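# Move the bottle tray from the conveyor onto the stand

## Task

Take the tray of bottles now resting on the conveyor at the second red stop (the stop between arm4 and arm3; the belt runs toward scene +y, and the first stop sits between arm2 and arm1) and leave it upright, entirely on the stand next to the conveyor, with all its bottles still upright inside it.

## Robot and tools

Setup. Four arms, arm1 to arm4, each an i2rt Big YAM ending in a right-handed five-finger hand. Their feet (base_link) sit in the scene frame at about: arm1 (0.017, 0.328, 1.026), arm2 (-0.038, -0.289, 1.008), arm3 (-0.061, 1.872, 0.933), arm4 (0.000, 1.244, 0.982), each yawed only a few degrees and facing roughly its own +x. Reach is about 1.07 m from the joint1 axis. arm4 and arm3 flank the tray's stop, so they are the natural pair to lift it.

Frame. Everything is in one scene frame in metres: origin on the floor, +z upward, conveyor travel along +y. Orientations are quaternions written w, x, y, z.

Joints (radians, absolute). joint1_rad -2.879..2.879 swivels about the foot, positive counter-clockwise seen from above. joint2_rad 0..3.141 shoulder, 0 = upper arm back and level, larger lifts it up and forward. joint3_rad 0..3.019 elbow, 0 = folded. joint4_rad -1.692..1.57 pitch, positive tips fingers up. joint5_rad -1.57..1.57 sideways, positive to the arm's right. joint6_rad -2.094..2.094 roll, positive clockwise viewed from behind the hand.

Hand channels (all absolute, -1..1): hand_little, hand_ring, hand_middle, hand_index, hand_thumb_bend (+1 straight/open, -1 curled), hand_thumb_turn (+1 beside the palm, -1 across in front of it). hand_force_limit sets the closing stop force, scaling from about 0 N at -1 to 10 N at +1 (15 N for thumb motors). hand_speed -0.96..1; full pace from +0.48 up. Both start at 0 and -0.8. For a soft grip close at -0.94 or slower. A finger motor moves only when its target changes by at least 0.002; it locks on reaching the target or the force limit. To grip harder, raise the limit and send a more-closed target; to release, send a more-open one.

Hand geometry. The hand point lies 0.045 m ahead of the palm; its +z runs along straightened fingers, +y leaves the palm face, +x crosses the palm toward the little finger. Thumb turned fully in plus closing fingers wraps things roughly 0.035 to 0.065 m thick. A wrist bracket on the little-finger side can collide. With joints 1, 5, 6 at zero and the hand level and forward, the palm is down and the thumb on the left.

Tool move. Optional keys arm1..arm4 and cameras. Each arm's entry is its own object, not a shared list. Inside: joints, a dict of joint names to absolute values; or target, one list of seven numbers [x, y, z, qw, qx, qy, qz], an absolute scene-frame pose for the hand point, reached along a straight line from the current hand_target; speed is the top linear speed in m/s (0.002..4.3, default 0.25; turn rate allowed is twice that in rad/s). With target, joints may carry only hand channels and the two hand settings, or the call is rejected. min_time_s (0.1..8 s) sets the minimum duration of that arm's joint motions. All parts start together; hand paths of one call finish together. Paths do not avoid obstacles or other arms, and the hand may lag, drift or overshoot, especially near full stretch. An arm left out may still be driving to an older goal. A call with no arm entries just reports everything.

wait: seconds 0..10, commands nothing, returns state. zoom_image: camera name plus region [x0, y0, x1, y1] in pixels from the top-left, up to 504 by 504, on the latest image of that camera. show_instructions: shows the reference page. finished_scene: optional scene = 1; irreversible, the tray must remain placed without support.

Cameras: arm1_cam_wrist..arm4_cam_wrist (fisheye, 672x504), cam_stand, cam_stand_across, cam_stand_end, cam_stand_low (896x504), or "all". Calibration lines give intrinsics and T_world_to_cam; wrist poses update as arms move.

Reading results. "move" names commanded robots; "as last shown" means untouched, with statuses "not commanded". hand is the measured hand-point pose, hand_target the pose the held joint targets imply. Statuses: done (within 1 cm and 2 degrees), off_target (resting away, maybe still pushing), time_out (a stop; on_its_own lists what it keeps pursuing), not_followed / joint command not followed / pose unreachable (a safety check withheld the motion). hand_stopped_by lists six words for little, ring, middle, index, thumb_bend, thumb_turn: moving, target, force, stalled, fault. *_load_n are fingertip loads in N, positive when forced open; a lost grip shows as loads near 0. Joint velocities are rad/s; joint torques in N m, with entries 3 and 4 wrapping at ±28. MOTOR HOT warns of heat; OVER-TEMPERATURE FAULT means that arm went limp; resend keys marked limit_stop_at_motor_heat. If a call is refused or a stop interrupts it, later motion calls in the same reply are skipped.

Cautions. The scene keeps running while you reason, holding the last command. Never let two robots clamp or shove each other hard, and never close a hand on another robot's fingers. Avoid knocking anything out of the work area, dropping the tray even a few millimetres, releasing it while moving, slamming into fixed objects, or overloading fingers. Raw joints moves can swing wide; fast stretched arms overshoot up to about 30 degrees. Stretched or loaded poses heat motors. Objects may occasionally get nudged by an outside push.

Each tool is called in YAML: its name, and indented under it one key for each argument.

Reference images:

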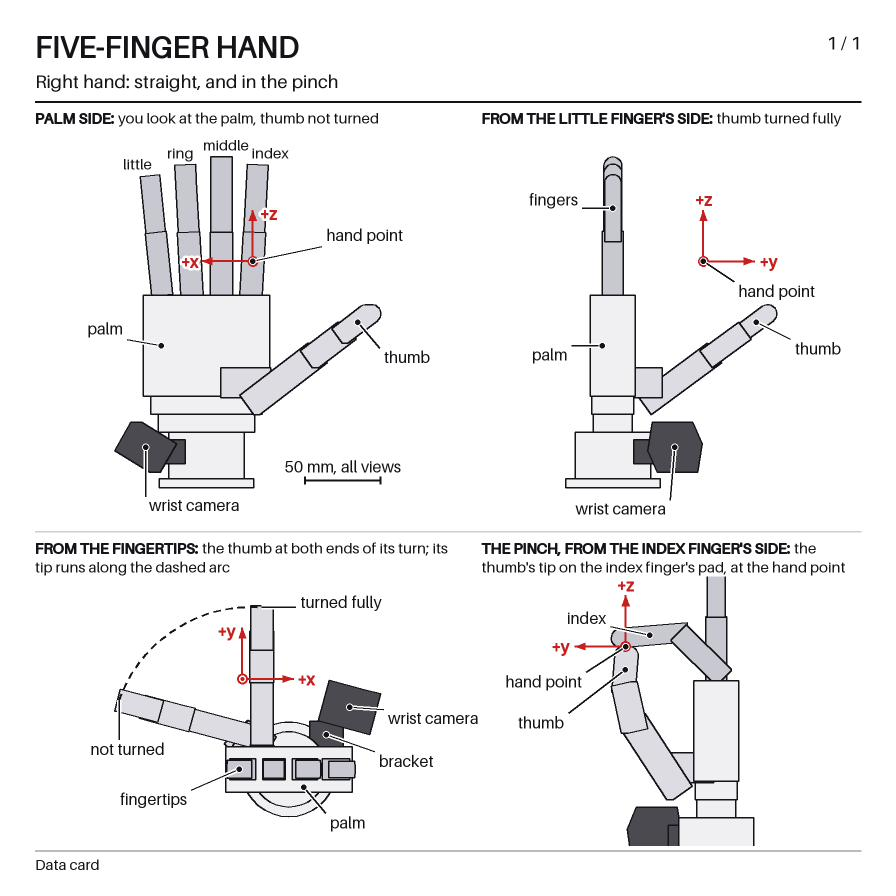

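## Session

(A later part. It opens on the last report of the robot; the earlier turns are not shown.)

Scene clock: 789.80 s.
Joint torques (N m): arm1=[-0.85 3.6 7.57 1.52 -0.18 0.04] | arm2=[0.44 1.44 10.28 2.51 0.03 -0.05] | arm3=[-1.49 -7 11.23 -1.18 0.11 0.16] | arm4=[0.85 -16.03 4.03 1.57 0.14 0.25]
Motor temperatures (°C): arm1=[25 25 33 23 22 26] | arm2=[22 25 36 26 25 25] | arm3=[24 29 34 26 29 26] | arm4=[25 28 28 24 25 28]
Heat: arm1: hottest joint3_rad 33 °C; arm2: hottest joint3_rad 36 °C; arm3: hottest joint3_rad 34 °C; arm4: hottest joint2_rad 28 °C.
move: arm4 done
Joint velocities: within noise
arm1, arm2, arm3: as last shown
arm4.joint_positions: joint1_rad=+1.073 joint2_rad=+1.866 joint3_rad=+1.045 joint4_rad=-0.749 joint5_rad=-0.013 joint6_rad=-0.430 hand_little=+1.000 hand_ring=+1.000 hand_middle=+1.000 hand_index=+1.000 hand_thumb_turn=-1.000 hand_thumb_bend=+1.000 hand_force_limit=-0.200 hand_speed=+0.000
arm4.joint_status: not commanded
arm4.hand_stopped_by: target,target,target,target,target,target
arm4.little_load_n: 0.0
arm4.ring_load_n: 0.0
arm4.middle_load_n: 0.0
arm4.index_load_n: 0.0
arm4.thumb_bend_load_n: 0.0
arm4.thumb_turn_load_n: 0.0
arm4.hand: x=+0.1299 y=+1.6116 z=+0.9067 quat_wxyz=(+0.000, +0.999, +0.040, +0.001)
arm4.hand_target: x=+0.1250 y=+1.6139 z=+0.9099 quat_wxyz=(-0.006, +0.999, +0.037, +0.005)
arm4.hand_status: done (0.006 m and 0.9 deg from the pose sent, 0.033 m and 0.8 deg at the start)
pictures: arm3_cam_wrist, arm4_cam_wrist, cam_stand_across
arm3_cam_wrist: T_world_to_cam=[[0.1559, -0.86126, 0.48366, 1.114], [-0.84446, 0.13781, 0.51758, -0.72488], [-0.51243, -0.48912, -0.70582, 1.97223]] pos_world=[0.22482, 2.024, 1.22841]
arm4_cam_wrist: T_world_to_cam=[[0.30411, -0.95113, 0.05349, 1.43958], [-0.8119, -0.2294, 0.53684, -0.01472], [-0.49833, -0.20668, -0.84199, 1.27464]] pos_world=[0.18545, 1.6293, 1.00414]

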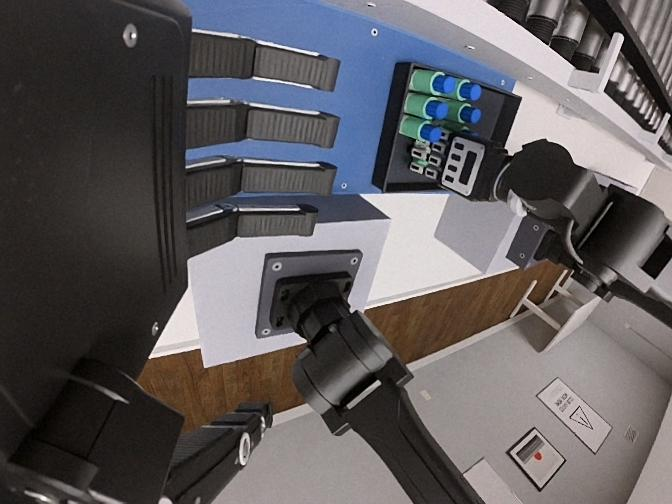

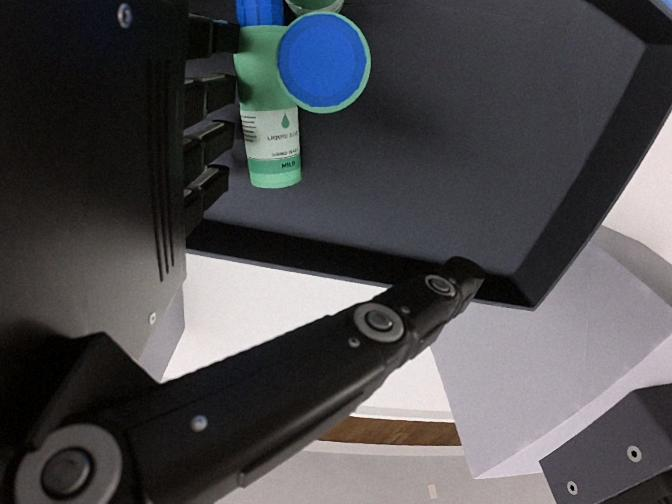

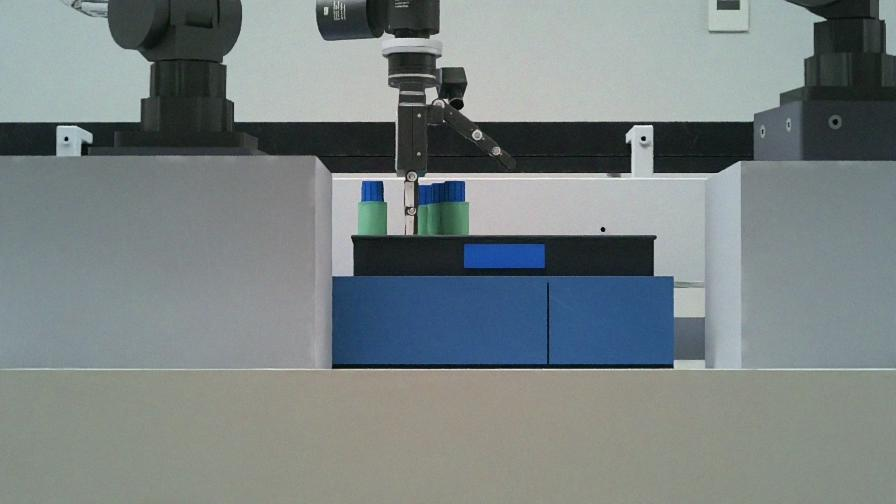

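move:
  arm4: {"target": [0.102, 1.616, 0.910, -0.006, 0.999, 0.037, 0.005], "speed": 0.05}
  cameras: ["cam_stand_across", "arm3_cam_wrist", "arm4_cam_wrist", "cam_stand"]

zoom_image:
  camera: "arm3_cam_wrist"
  region: [370, 50, 530, 200]

zoom_image:
  camera: "arm4_cam_wrist"
  region: [150, 0, 350, 230]

zoom_image:
  camera: "cam_stand"
  region: [370, 210, 460, 300]

Scene clock: 792.47 s.
Joint torques (N m): arm1=[0.56 3.72 7.47 1.62 -0.15 0.05] | arm2=[0.26 1.55 10.21 2.56 0 -0.05] | arm3=[-1.38 -7 11.23 -1.16 0.11 0.16] | arm4=[0.79 -16.21 3.96 1.58 0.15 0.22]
Motor temperatures (°C): arm1=[25 25 33 23 22 26] | arm2=[22 25 36 26 25 25] | arm3=[24 29 34 26 29 26] | arm4=[25 29 28 24 25 28]
Heat: arm1: hottest joint3_rad 33 °C; arm2: hottest joint3_rad 36 °C; arm3: hottest joint3_rad 34 °C; arm4: hottest joint2_rad 29 °C.
move: arm4 done
Joint velocities: within noise
arm1, arm2, arm3: as last shown
arm4.joint_positions: joint1_rad=+1.123 joint2_rad=+1.859 joint3_rad=+1.029 joint4_rad=-0.743 joint5_rad=-0.013 joint6_rad=-0.380 hand_little=+1.000 hand_ring=+1.000 hand_middle=+1.000 hand_index=+1.000 hand_thumb_turn=-1.000 hand_thumb_bend=+1.000 hand_force_limit=-0.200 hand_speed=+0.000
arm4.joint_status: not commanded
arm4.hand_stopped_by: target,target,target,target,target,target
arm4.little_load_n: 0.0
arm4.ring_load_n: 0.0
arm4.middle_load_n: -0.5
arm4.index_load_n: 0.0
arm4.thumb_bend_load_n: -0.5
arm4.thumb_turn_load_n: 0.0
arm4.hand: x=+0.1065 y=+1.6132 z=+0.9057 quat_wxyz=(+0.002, +0.999, +0.040, +0.000)
arm4.hand_target: x=+0.1020 y=+1.6159 z=+0.9099 quat_wxyz=(-0.006, +0.999, +0.037, +0.005)
arm4.hand_status: done (0.007 m and 1.1 deg from the pose sent, 0.028 m and 0.9 deg at the start)
pictures: arm3_cam_wrist, arm4_cam_wrist, cam_stand, cam_stand_across
arm3_cam_wrist: T_world_to_cam=[[0.1559, -0.86126, 0.48366, 1.114], [-0.84446, 0.13781, 0.51758, -0.72488], [-0.51243, -0.48912, -0.70582, 1.97223]] pos_world=[0.22482, 2.024, 1.22841]
arm4_cam_wrist: T_world_to_cam=[[0.30453, -0.95081, 0.05675, 1.44473], [-0.81112, -0.22763, 0.53878, -0.03743], [-0.49935, -0.2101, -0.84054, 1.26677]] pos_world=[0.16225, 1.63129, 1.00294]

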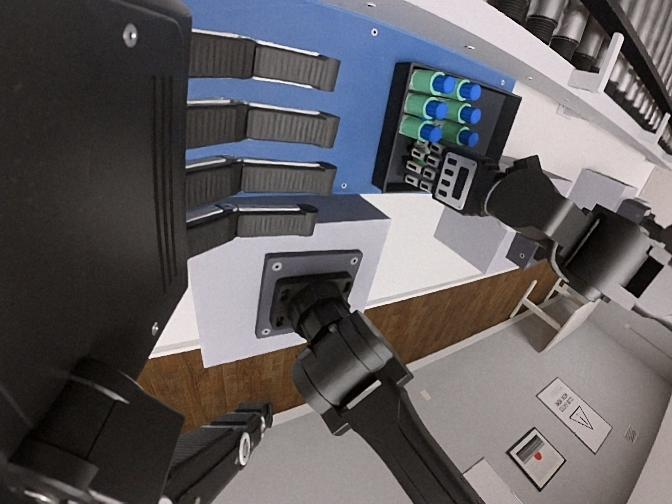

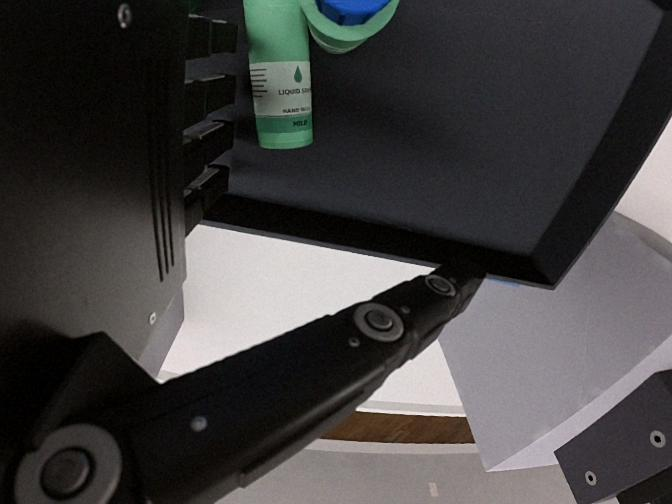

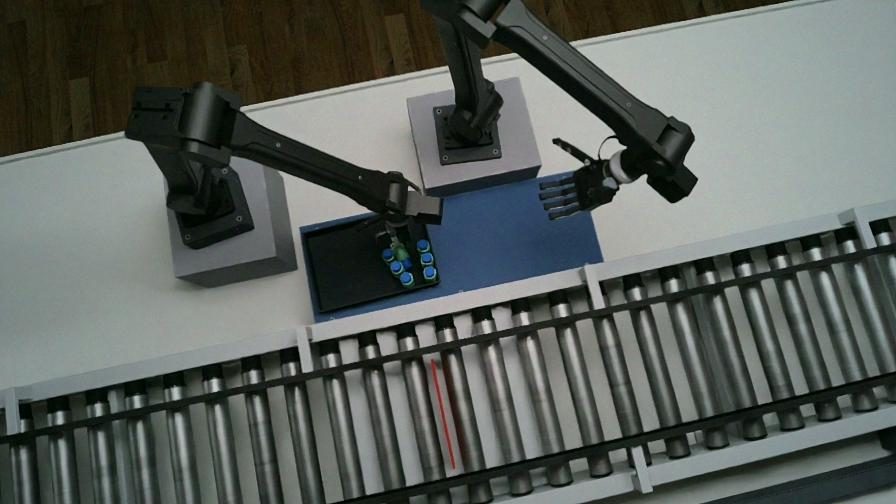

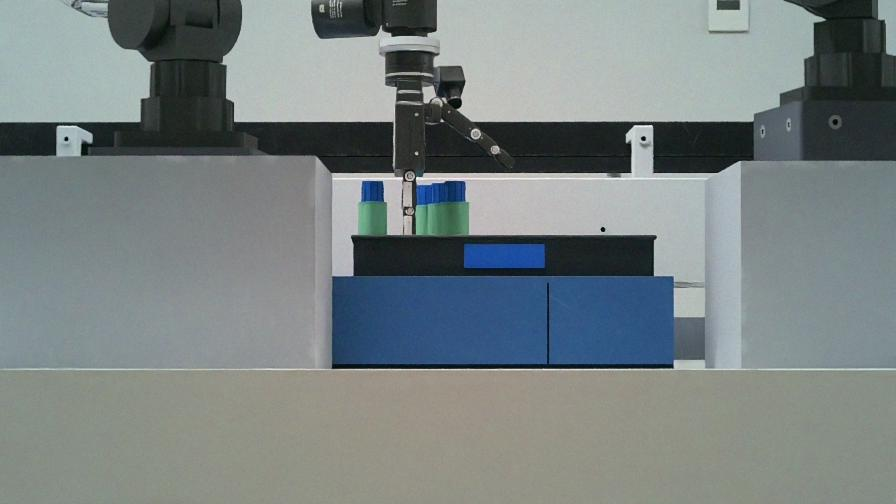

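Scaled by 3.150 from the camera's image (finer frame: 960x720).

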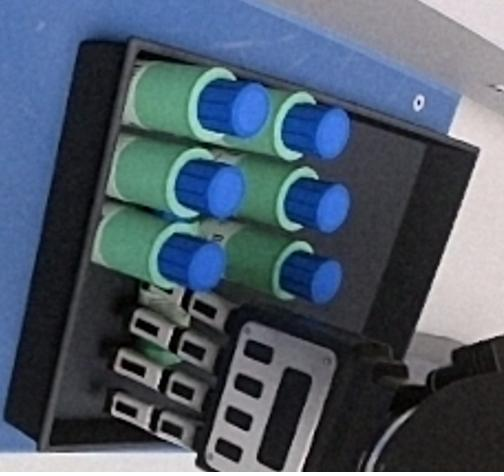

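Scaled by 2.191 from the camera's image (finer frame: 960x720).

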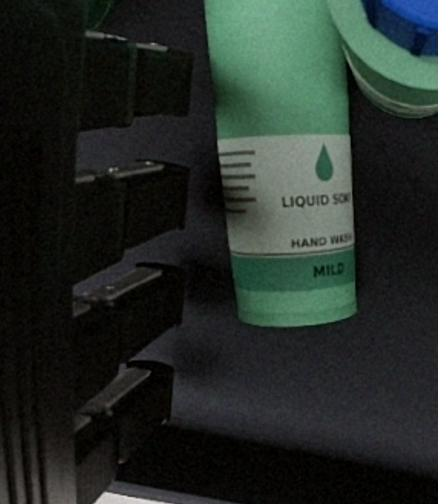

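Scaled by 5.600 from the camera's image (finer frame: 1280x720).

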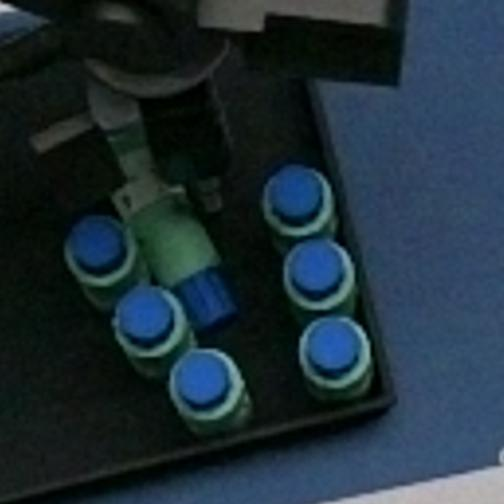

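move:
  arm4: {"target": [0.102, 1.613, 0.960, -0.006, 0.999, 0.037, 0.005], "speed": 0.12}

move:
  arm4: {"target": [0.130, 1.600, 1.008, -0.006, 0.997, 0.070, 0.005], "speed": 0.15}

move:
  arm4: {"target": [0.162, 1.591, 1.008, -0.006, 0.9945, 0.104, 0.005], "speed": 0.12}
  cameras: ["cam_stand_across", "arm3_cam_wrist", "arm4_cam_wrist", "cam_stand", "cam_stand_low"]

zoom_image:
  camera: "cam_stand"
  region: [370, 210, 460, 300]

zoom_image:
  camera: "cam_stand_across"
  region: [330, 120, 480, 250]

zoom_image:
  camera: "arm4_cam_wrist"
  region: [150, 0, 350, 230]

Scene clock: 799.90 s.
Joint torques (N m): arm1=[0.09 3.43 7.8 1.81 -0.15 0.01] | arm2=[0.32 1.44 10.15 2.52 0.01 -0.03] | arm3=[-1.38 -7 11.21 -1.13 0.11 0.16] | arm4=[0.62 -14.39 6.23 0.96 0.16 0.2]
Motor temperatures (°C): arm1=[25 25 33 23 22 26] | arm2=[22 25 36 26 25 25] | arm3=[24 29 34 26 29 26] | arm4=[25 28 28 24 25 28]
Heat: arm1: hottest joint3_rad 33 °C; arm2: hottest joint3_rad 36 °C; arm3: hottest joint3_rad 34 °C; arm4: hottest joint2_rad 28 °C.
move: arm4 done
Joint velocities: within noise
arm1, arm2, arm3: as last shown
arm1.ring_load_n: -0.5
arm4.joint_positions: joint1_rad=+1.123 joint2_rad=+1.745 joint3_rad=+1.029 joint4_rad=-0.854 joint5_rad=-0.013 joint6_rad=-0.380 hand_little=+1.000 hand_ring=+1.000 hand_middle=+1.000 hand_index=+1.000 hand_thumb_turn=-1.000 hand_thumb_bend=+1.000 hand_force_limit=-0.200 hand_speed=+0.000
arm4.joint_status: not commanded
arm4.hand_stopped_by: target,target,target,target,target,target
arm4.little_load_n: 0.0
arm4.ring_load_n: 0.0
arm4.middle_load_n: 0.0
arm4.index_load_n: 0.0
arm4.thumb_bend_load_n: 0.0
arm4.thumb_turn_load_n: 0.0
arm4.hand: x=+0.1033 y=+1.6050 z=+0.9540 quat_wxyz=(+0.000, +0.999, +0.040, +0.001)
arm4.hand_target: x=+0.1020 y=+1.6128 z=+0.9599 quat_wxyz=(-0.006, +0.999, +0.037, +0.005)
arm4.hand_status: done (0.010 m and 0.9 deg from the pose sent, 0.055 m and 1.1 deg at the start)
pictures: none

Scene clock: 801.13 s.
Joint torques (N m): arm1=[-0.56 4.31 7.64 1.52 -0.11 0.09] | arm2=[0.32 1.55 10.32 2.61 0 -0.04] | arm3=[-1.44 -7.06 11.23 -1.13 0.11 0.16] | arm4=[-0.97 -13.8 8.35 0.94 0.07 -0.08]
Motor temperatures (°C): arm1=[25 25 33 23 22 26] | arm2=[22 25 36 26 25 25] | arm3=[24 29 34 26 29 26] | arm4=[25 28 28 24 25 28]
Heat: arm1: hottest joint3_rad 33 °C; arm2: hottest joint3_rad 36 °C; arm3: hottest joint3_rad 34 °C; arm4: hottest joint2_rad 28 °C.
move: arm4 off_target
Joint velocities: within noise
arm1, arm2, arm3: as last shown
arm1.ring_load_n: 0.0
arm2.index_load_n: 0.5
arm3.little_load_n: 0.5
arm3.middle_load_n: 0.5
arm3.index_load_n: -0.5
arm4.joint_positions: joint1_rad=+1.083 joint2_rad=+1.658 joint3_rad=+1.042 joint4_rad=-0.977 joint5_rad=-0.011 joint6_rad=-0.474 hand_little=+1.000 hand_ring=+1.000 hand_middle=+1.000 hand_index=+1.000 hand_thumb_turn=-1.000 hand_thumb_bend=+1.000 hand_force_limit=-0.200 hand_speed=+0.000
arm4.joint_status: not commanded
arm4.hand_stopped_by: target,target,target,target,target,target
arm4.little_load_n: 0.0
arm4.ring_load_n: 0.0
arm4.middle_load_n: 0.0
arm4.index_load_n: 0.0
arm4.thumb_bend_load_n: 0.0
arm4.thumb_turn_load_n: 0.0
arm4.hand: x=+0.1184 y=+1.5847 z=+0.9960 quat_wxyz=(+0.011, +0.998, +0.067, -0.003)
arm4.hand_target: x=+0.1298 y=+1.5995 z=+1.0082 quat_wxyz=(-0.006, +0.998, +0.070, +0.005)
arm4.hand_status: off_target (0.023 m and 2.2 deg from the pose sent, 0.060 m and 3.6 deg at the start)
pictures: none

Scene clock: 802.37 s.
Joint torques (N m): arm1=[0.21 4.6 7.71 1.62 -0.17 0.05] | arm2=[0.56 1.38 10.24 2.62 0 -0.06] | arm3=[-1.44 -6.95 11.26 -1.14 0.11 0.16] | arm4=[-1.03 -13.22 8.62 0.98 0.01 -0.05]
Motor temperatures (°C): arm1=[25 25 33 23 22 26] | arm2=[22 25 36 26 25 25] | arm3=[24 29 34 26 29 26] | arm4=[25 28 28 24 25 28]
Heat: arm1: hottest joint3_rad 33 °C; arm2: hottest joint3_rad 36 °C; arm3: hottest joint3_rad 34 °C; arm4: hottest joint2_rad 28 °C.
move: arm4 off_target
Joint velocities: within noise
arm1, arm2, arm3: as last shown
arm2.index_load_n: 0.0
arm3.middle_load_n: 0.0
arm3.index_load_n: 0.0
arm4.joint_positions: joint1_rad=+1.019 joint2_rad=+1.658 joint3_rad=+1.048 joint4_rad=-0.979 joint5_rad=-0.011 joint6_rad=-0.606 hand_little=+1.000 hand_ring=+1.000 hand_middle=+1.000 hand_index=+1.000 hand_thumb_turn=-1.000 hand_thumb_bend=+1.000 hand_force_limit=-0.200 hand_speed=+0.000
arm4.joint_status: not commanded
arm4.hand_stopped_by: target,target,target,target,target,target
arm4.little_load_n: 0.0
arm4.ring_load_n: 0.0
arm4.middle_load_n: 0.0
arm4.index_load_n: 0.0
arm4.thumb_bend_load_n: 0.0
arm4.thumb_turn_load_n: 0.0
arm4.hand: x=+0.1495 y=+1.5757 z=+0.9980 quat_wxyz=(+0.008, +0.995, +0.101, -0.002)
arm4.hand_target: x=+0.1619 y=+1.5905 z=+1.0082 quat_wxyz=(-0.006, +0.995, +0.104, +0.005)
arm4.hand_status: off_target (0.022 m and 1.9 deg from the pose sent, 0.046 m and 4.8 deg at the start)
pictures: arm3_cam_wrist, arm4_cam_wrist, cam_stand, cam_stand_across, cam_stand_low
arm3_cam_wrist: T_world_to_cam=[[0.1559, -0.86126, 0.48366, 1.114], [-0.84446, 0.13781, 0.51758, -0.72488], [-0.51243, -0.48912, -0.70582, 1.97223]] pos_world=[0.22482, 2.024, 1.22841]
arm4_cam_wrist: T_world_to_cam=[[0.41777, -0.90604, 0.06744, 1.29264], [-0.77534, -0.31684, 0.54631, 0.06678], [-0.47361, -0.28053, -0.83486, 1.45942]] pos_world=[0.20295, 1.60175, 1.09475]

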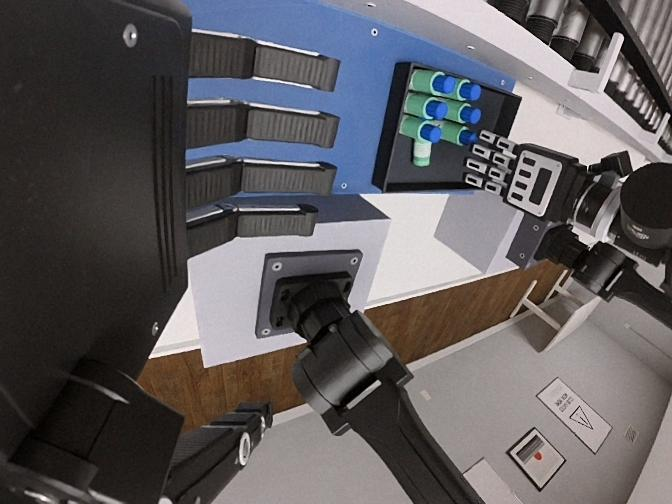

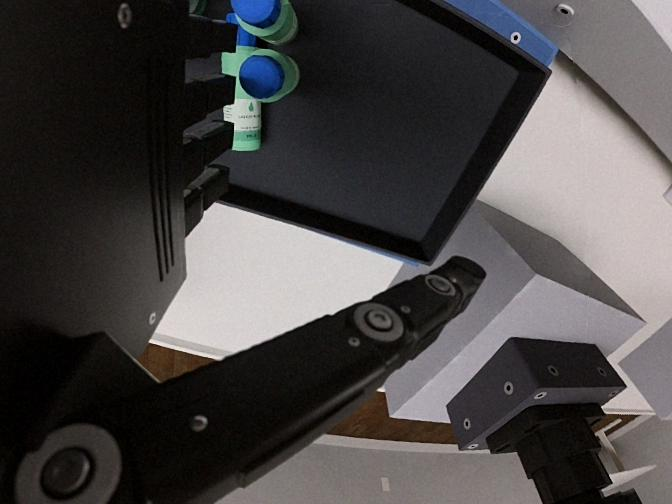

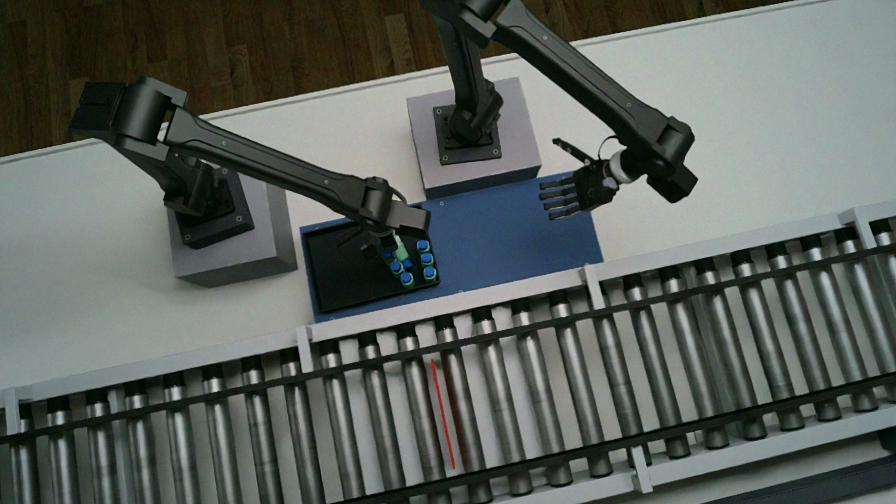

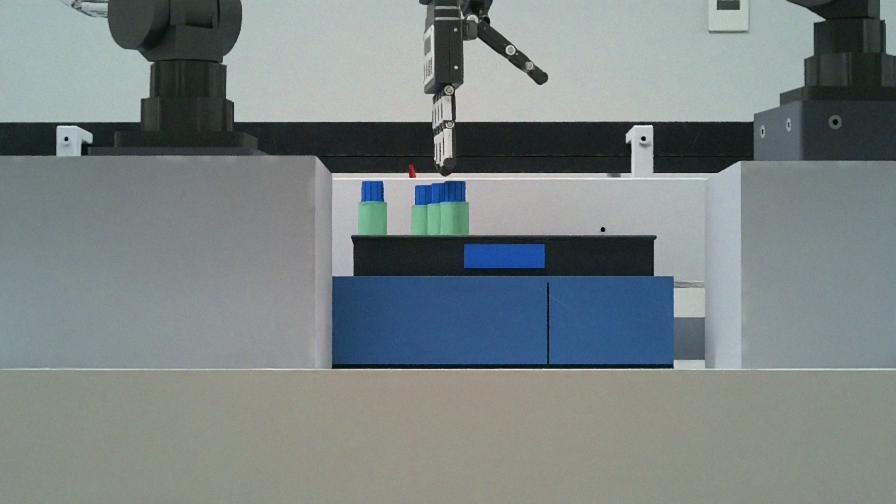

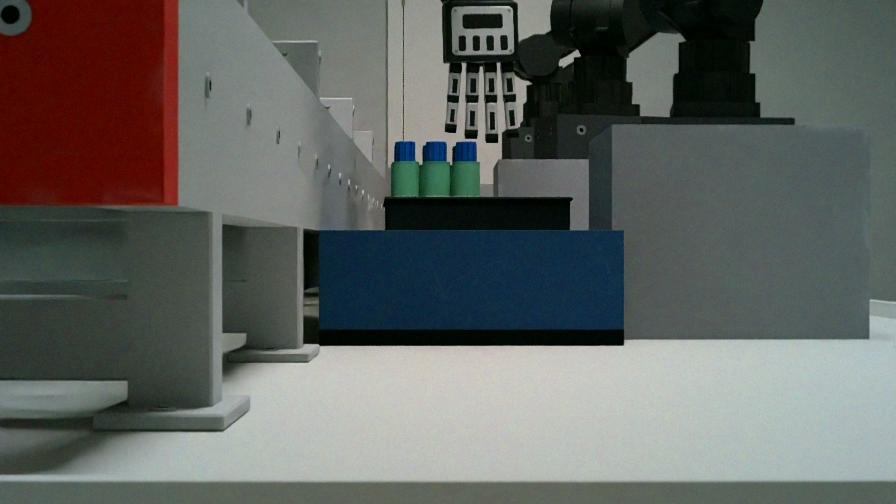

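Scaled by 5.600 from the camera's image (finer frame: 1280x720).

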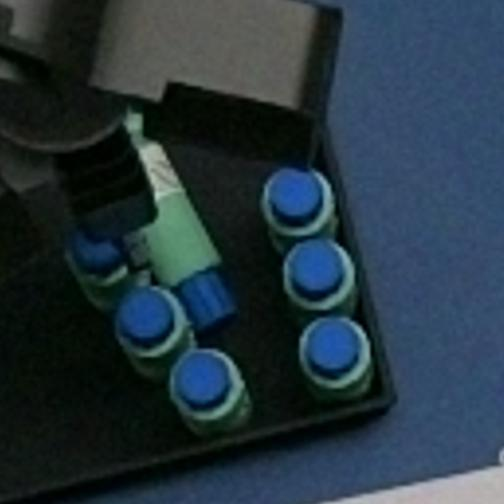

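Scaled by 3.360 from the camera's image (finer frame: 1280x720).

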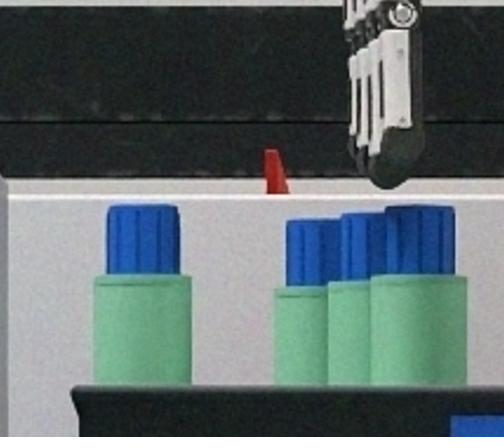

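Scaled by 2.191 from the camera's image (finer frame: 960x720).

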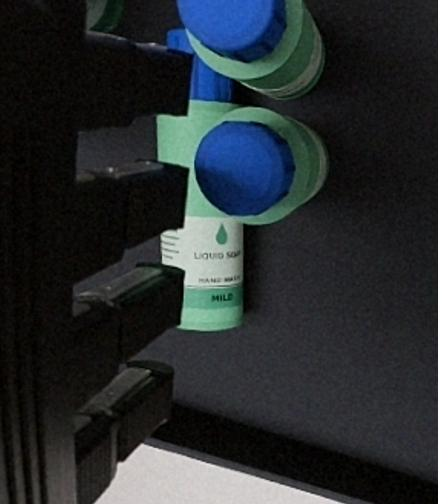

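move:
  arm4: {"target": [0.170, 1.604, 1.008, -0.006, 0.9945, 0.104, 0.005], "speed": 0.12}
  cameras: ["cam_stand_across", "cam_stand", "cam_stand_low"]

zoom_image:
  camera: "cam_stand_across"
  region: [330, 120, 480, 250]

zoom_image:
  camera: "cam_stand"
  region: [370, 210, 460, 300]

Scene clock: 804.00 s.
Joint torques (N m): arm1=[-0.56 4.07 7.57 1.61 -0.15 0.03] | arm2=[0.5 1.49 10.19 2.61 0.03 -0.04] | arm3=[-1.44 -6.89 11.21 -1.13 0.11 0.16] | arm4=[-1.14 -12.98 8.66 1.01 0 -0.06]
Motor temperatures (°C): arm1=[25 25 33 23 22 26] | arm2=[22 25 36 26 25 25] | arm3=[24 29 34 26 29 26] | arm4=[25 28 28 24 25 28]
Heat: arm1: hottest joint3_rad 33 °C; arm2: hottest joint3_rad 36 °C; arm3: hottest joint3_rad 34 °C; arm4: hottest joint2_rad 28 °C.
move: arm4 off_target
Joint velocities: within noise
arm1.joint_positions: joint1_rad=+0.098 joint2_rad=+0.547 joint3_rad=+1.374 joint4_rad=-1.301 joint5_rad=-0.090 joint6_rad=-1.151 hand_little=+1.000 hand_ring=+1.000 hand_middle=+1.000 hand_index=+1.000 hand_thumb_turn=+1.000 hand_thumb_bend=+1.000 hand_force_limit=+0.000 hand_speed=-0.800
arm1.joint_status: not commanded
arm1.hand_stopped_by: target,target,target,target,target,target
arm1.little_load_n: 0.0
arm1.ring_load_n: 0.0
arm1.middle_load_n: 0.0
arm1.index_load_n: 0.0
arm1.thumb_bend_load_n: 0.0
arm1.thumb_turn_load_n: 0.5
arm1.hand: x=+0.2290 y=+0.3345 z=+1.5209 quat_wxyz=(-0.189, +0.849, -0.087, +0.486)
arm1.hand_target: x=+0.2278 y=+0.3343 z=+1.5297 quat_wxyz=(-0.191, +0.843, -0.086, +0.495)
arm1.hand_status: not commanded
arm2.joint_positions: joint1_rad=-0.023 joint2_rad=+0.637 joint3_rad=+1.321 joint4_rad=-1.164 joint5_rad=-0.169 joint6_rad=-1.285 hand_little=+1.000 hand_ring=+1.000 hand_middle=+1.000 hand_index=+1.000 hand_thumb_turn=+1.000 hand_thumb_bend=+1.000 hand_force_limit=+0.000 hand_speed=-0.800
arm2.joint_status: not commanded
arm2.hand_stopped_by: target,target,target,target,target,target
arm2.little_load_n: 0.0
arm2.ring_load_n: 0.0
arm2.middle_load_n: 0.0
arm2.index_load_n: 0.0
arm2.thumb_bend_load_n: 0.0
arm2.thumb_turn_load_n: 0.0
arm2.hand: x=+0.2284 y=-0.3437 z=+1.4937 quat_wxyz=(-0.109, +0.840, -0.138, +0.514)
arm2.hand_target: x=+0.2275 y=-0.3436 z=+1.5044 quat_wxyz=(-0.110, +0.834, -0.136, +0.524)
arm2.hand_status: not commanded
arm3.joint_positions: joint1_rad=+0.826 joint2_rad=+1.357 joint3_rad=+1.116 joint4_rad=-1.653 joint5_rad=+0.340 joint6_rad=-0.704 hand_little=+0.191 hand_ring=+0.210 hand_middle=+0.210 hand_index=+0.210 hand_thumb_turn=+1.000 hand_thumb_bend=+1.000 hand_force_limit=+0.700 hand_speed=-0.850
arm3.joint_status: not commanded
arm3.hand_stopped_by: target,target,target,target,target,target
arm3.little_load_n: 0.0
arm3.ring_load_n: 0.0
arm3.middle_load_n: 0.0
arm3.index_load_n: 0.0
arm3.thumb_bend_load_n: -0.5
arm3.thumb_turn_load_n: 0.0
arm3.hand: x=+0.1649 y=+1.9709 z=+1.1426 quat_wxyz=(+0.225, +0.974, -0.034, +0.016)
arm3.hand_target: x=+0.1698 y=+1.9798 z=+1.1498 quat_wxyz=(+0.220, +0.975, -0.038, +0.022)
arm3.hand_status: not commanded
arm4.joint_positions: joint1_rad=+1.017 joint2_rad=+1.686 joint3_rad=+1.095 joint4_rad=-0.990 joint5_rad=-0.011 joint6_rad=-0.611 hand_little=+1.000 hand_ring=+1.000 hand_middle=+1.000 hand_index=+1.000 hand_thumb_turn=-1.000 hand_thumb_bend=+1.000 hand_force_limit=-0.200 hand_speed=+0.000
arm4.joint_status: not commanded
arm4.hand_stopped_by: target,target,target,target,target,target
arm4.little_load_n: 0.0
arm4.ring_load_n: 0.0
arm4.middle_load_n: 0.0
arm4.index_load_n: 0.0
arm4.thumb_bend_load_n: 0.0
arm4.thumb_turn_load_n: 0.0
arm4.hand: x=+0.1567 y=+1.5903 z=+1.0003 quat_wxyz=(+0.005, +0.995, +0.102, -0.001)
arm4.hand_target: x=+0.1698 y=+1.6036 z=+1.0082 quat_wxyz=(-0.006, +0.995, +0.104, +0.005)
arm4.hand_status: off_target (0.021 m and 1.5 deg from the pose sent, 0.036 m and 1.9 deg at the start)
pictures: cam_stand, cam_stand_across, cam_stand_low

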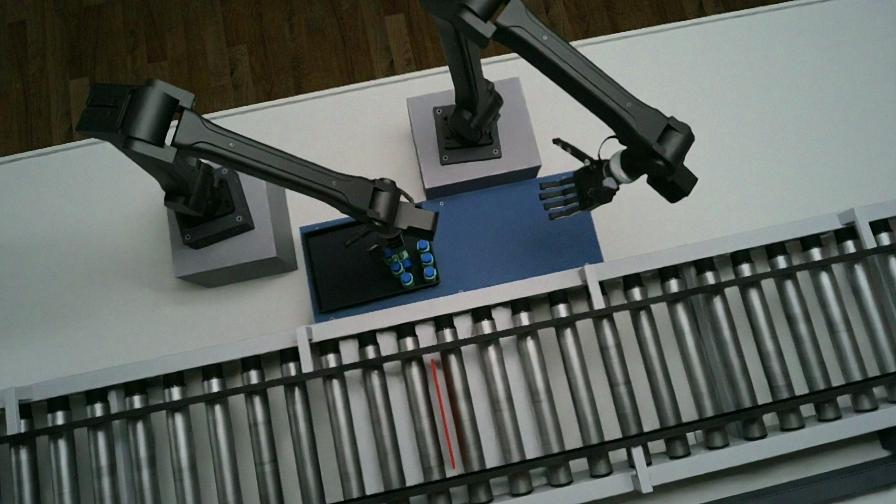

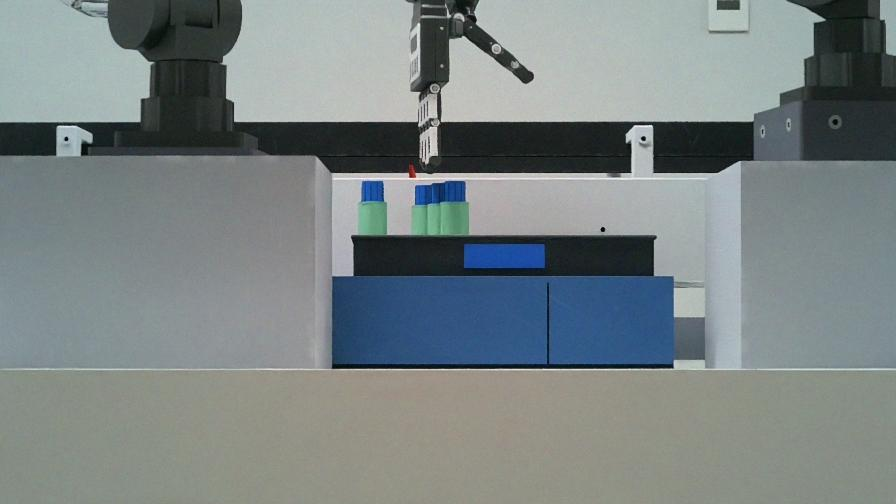

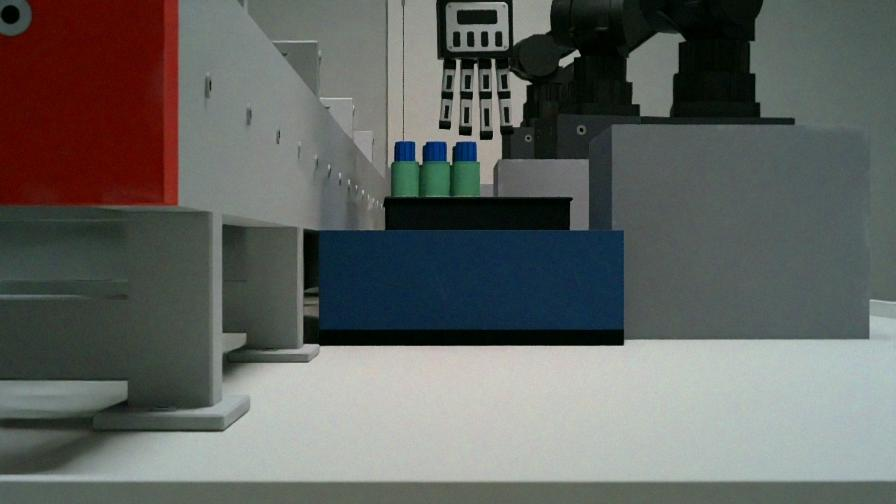

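Scaled by 3.360 from the camera's image (finer frame: 1280x720).

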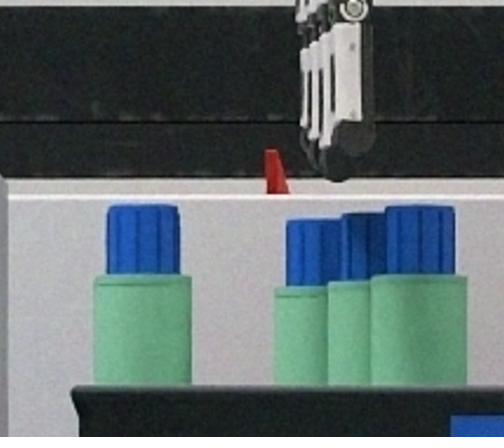

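Scaled by 5.600 from the camera's image (finer frame: 1280x720).

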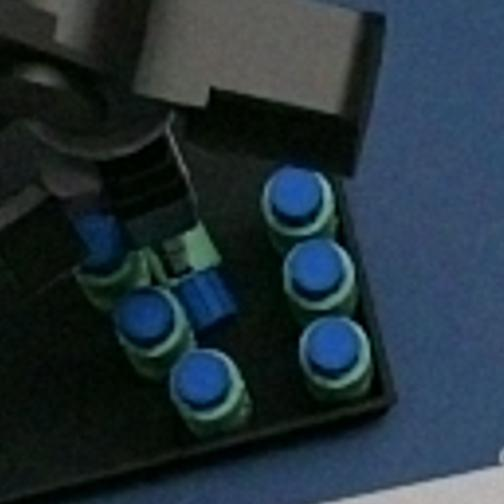

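move:
  arm4: {"target": [0.173, 1.600, 0.965, -0.006, 0.9945, 0.104, 0.005], "speed": 0.1}
  cameras: ["cam_stand_across", "cam_stand"]

zoom_image:
  camera: "cam_stand_across"
  region: [330, 120, 480, 250]

zoom_image:
  camera: "cam_stand"
  region: [370, 210, 460, 300]

Scene clock: 806.37 s.
Joint torques (N m): arm1=[0.21 3.37 7.61 1.76 -0.22 0.05] | arm2=[0.21 1.55 10.22 2.62 0 -0.03] | arm3=[-1.44 -6.95 11.21 -1.14 0.11 0.16] | arm4=[-1.32 -14.33 4.88 1.65 -0.03 -0.07]
Motor temperatures (°C): arm1=[25 25 33 23 22 26] | arm2=[22 25 36 26 25 25] | arm3=[24 29 34 26 29 26] | arm4=[25 28 29 24 25 28]
Heat: arm1: hottest joint3_rad 33 °C; arm2: hottest joint3_rad 36 °C; arm3: hottest joint3_rad 34 °C; arm4: hottest joint3_rad 29 °C.
move: arm4 done
Joint velocities: within noise
arm1, arm2, arm3: as last shown
arm1.thumb_turn_load_n: 0.0
arm3.thumb_bend_load_n: 0.0
arm4.joint_positions: joint1_rad=+1.011 joint2_rad=+1.754 joint3_rad=+1.095 joint4_rad=-0.894 joint5_rad=-0.011 joint6_rad=-0.619 hand_little=+1.000 hand_ring=+1.000 hand_middle=+1.000 hand_index=+1.000 hand_thumb_turn=-1.000 hand_thumb_bend=+1.000 hand_force_limit=-0.200 hand_speed=+0.000
arm4.joint_status: not commanded
arm4.hand_stopped_by: target,target,target,target,target,target
arm4.little_load_n: 0.0
arm4.ring_load_n: 0.0
arm4.middle_load_n: 0.0
arm4.index_load_n: 0.0
arm4.thumb_bend_load_n: 0.0
arm4.thumb_turn_load_n: 0.0
arm4.hand: x=+0.1666 y=+1.6049 z=+0.9690 quat_wxyz=(-0.007, +0.995, +0.104, +0.006)
arm4.hand_target: x=+0.1728 y=+1.6000 z=+0.9651 quat_wxyz=(-0.006, +0.995, +0.104, +0.005)
arm4.hand_status: done (0.009 m and 0.2 deg from the pose sent, 0.040 m and 1.5 deg at the start)
pictures: cam_stand, cam_stand_across

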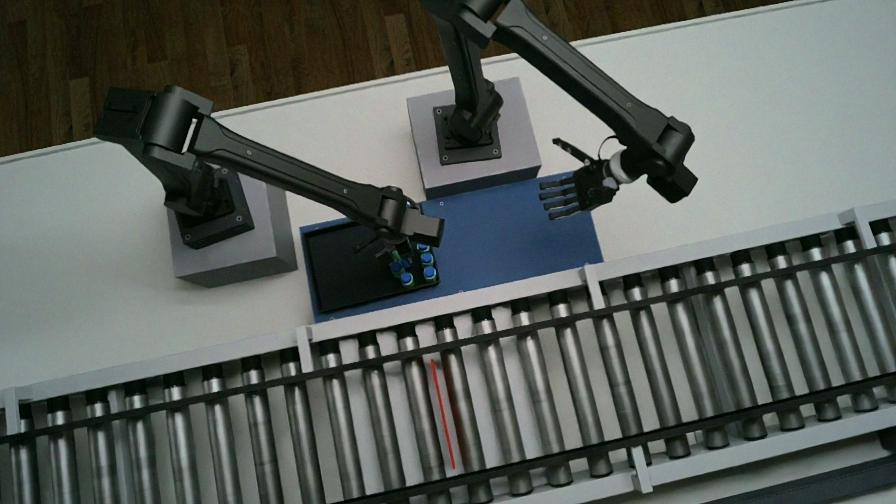

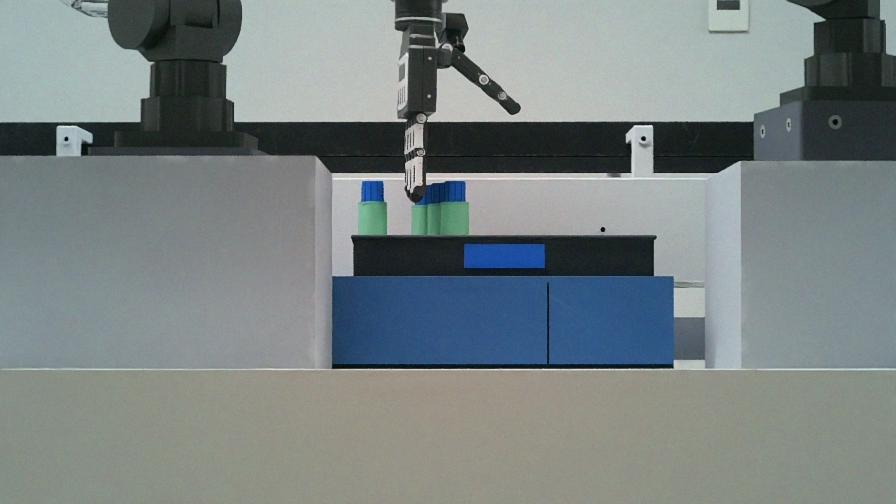

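Scaled by 3.360 from the camera's image (finer frame: 1280x720).

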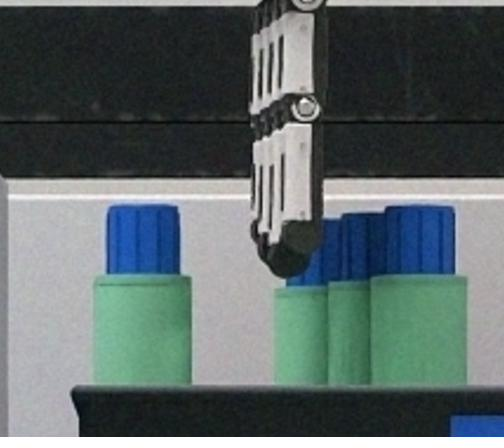

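Scaled by 5.600 from the camera's image (finer frame: 1280x720).

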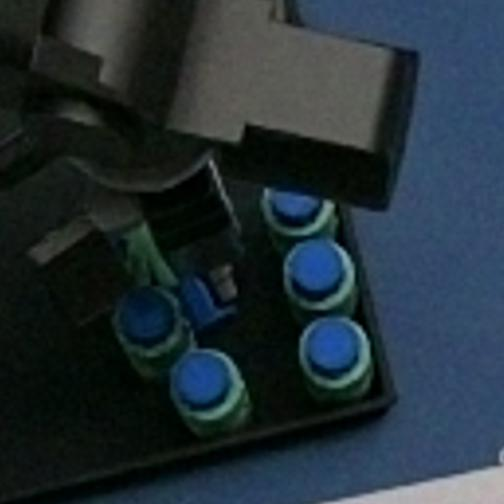

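move:
  arm4: {"target": [0.166, 1.585, 0.965, -0.006, 0.9945, 0.104, 0.005], "speed": 0.1}
  cameras: ["cam_stand_across", "cam_stand"]

zoom_image:
  camera: "cam_stand_across"
  region: [330, 120, 480, 250]

zoom_image:
  camera: "cam_stand"
  region: [370, 210, 460, 300]

Scene clock: 808.80 s.
Joint torques (N m): arm1=[0.15 3.72 7.62 1.66 -0.16 0.07] | arm2=[0.56 1.55 10.18 2.59 0.02 -0.05] | arm3=[-1.44 -6.95 11.26 -1.17 0.11 0.16] | arm4=[-1.38 -15.15 4.63 1.62 -0.01 -0.07]
Motor temperatures (°C): arm1=[25 25 33 23 22 26] | arm2=[22 25 36 26 25 25] | arm3=[24 29 34 26 29 26] | arm4=[25 28 28 24 25 28]
Heat: arm1: hottest joint3_rad 33 °C; arm2: hottest joint3_rad 36 °C; arm3: hottest joint3_rad 34 °C; arm4: hottest joint2_rad 28 °C.
move: arm4 done
Joint velocities: within noise
arm1, arm2, arm3: as last shown
arm2.little_load_n: -0.5
arm4.joint_positions: joint1_rad=+1.011 joint2_rad=+1.739 joint3_rad=+1.045 joint4_rad=-0.878 joint5_rad=-0.011 joint6_rad=-0.619 hand_little=+1.000 hand_ring=+1.000 hand_middle=+1.000 hand_index=+1.000 hand_thumb_turn=-1.000 hand_thumb_bend=+1.000 hand_force_limit=-0.200 hand_speed=+0.000
arm4.joint_status: not commanded
arm4.hand_stopped_by: target,target,target,target,target,target
arm4.little_load_n: 0.0
arm4.ring_load_n: 0.0
arm4.middle_load_n: 0.0
arm4.index_load_n: 0.0
arm4.thumb_bend_load_n: 0.0
arm4.thumb_turn_load_n: 0.0
arm4.hand: x=+0.1592 y=+1.5875 z=+0.9618 quat_wxyz=(+0.001, +0.995, +0.103, +0.002)
arm4.hand_target: x=+0.1658 y=+1.5850 z=+0.9650 quat_wxyz=(-0.006, +0.995, +0.104, +0.005)
arm4.hand_status: done (0.008 m and 0.9 deg from the pose sent, 0.020 m and 0.2 deg at the start)
pictures: cam_stand, cam_stand_across

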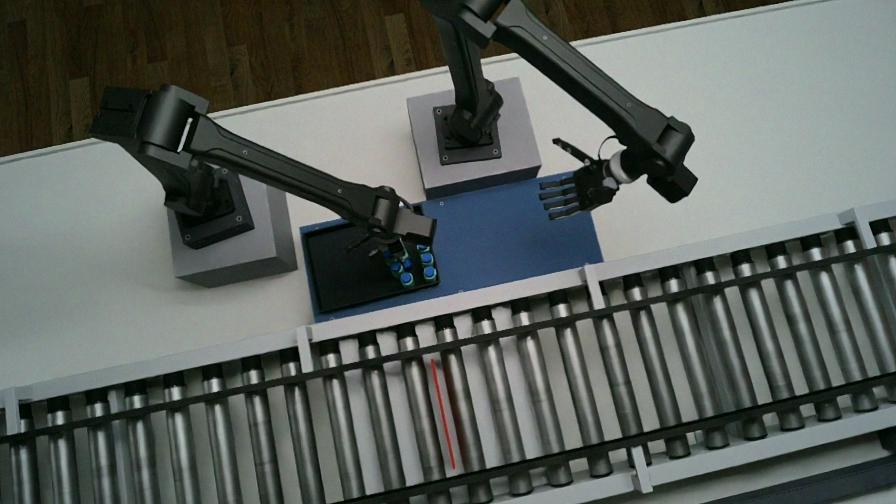

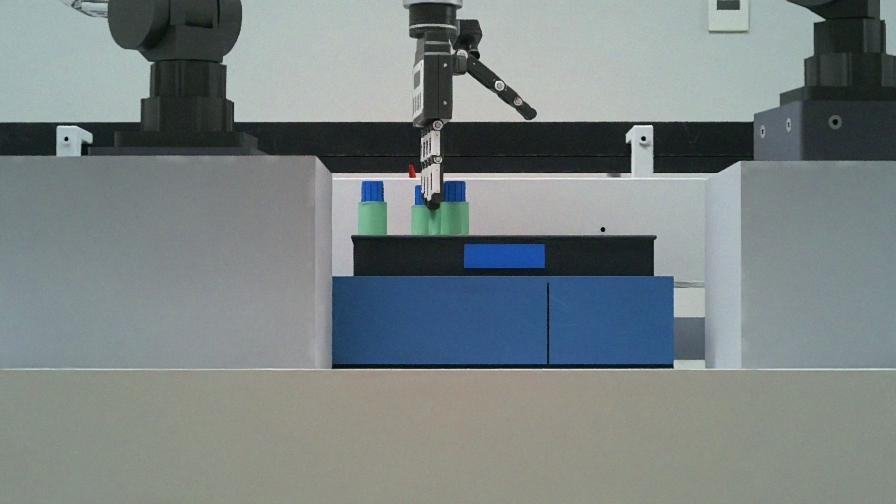

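Scaled by 3.360 from the camera's image (finer frame: 1280x720).

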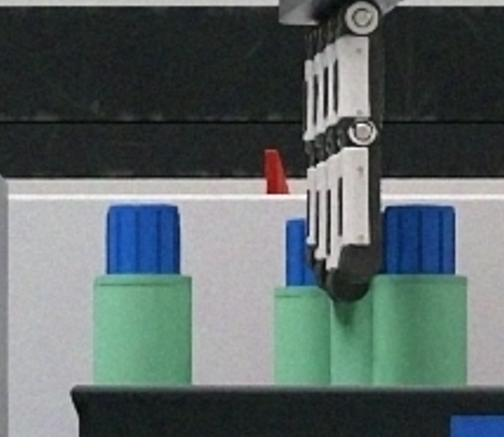

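Scaled by 5.600 from the camera's image (finer frame: 1280x720).

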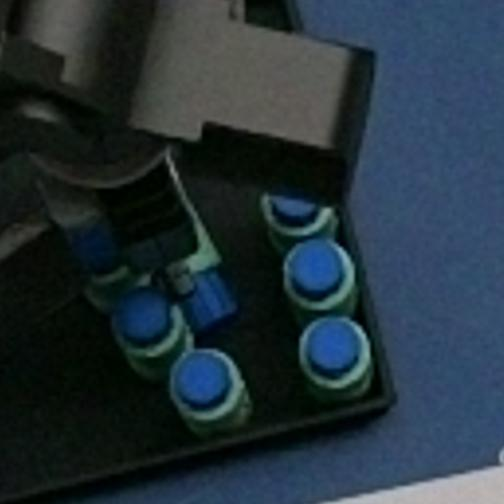

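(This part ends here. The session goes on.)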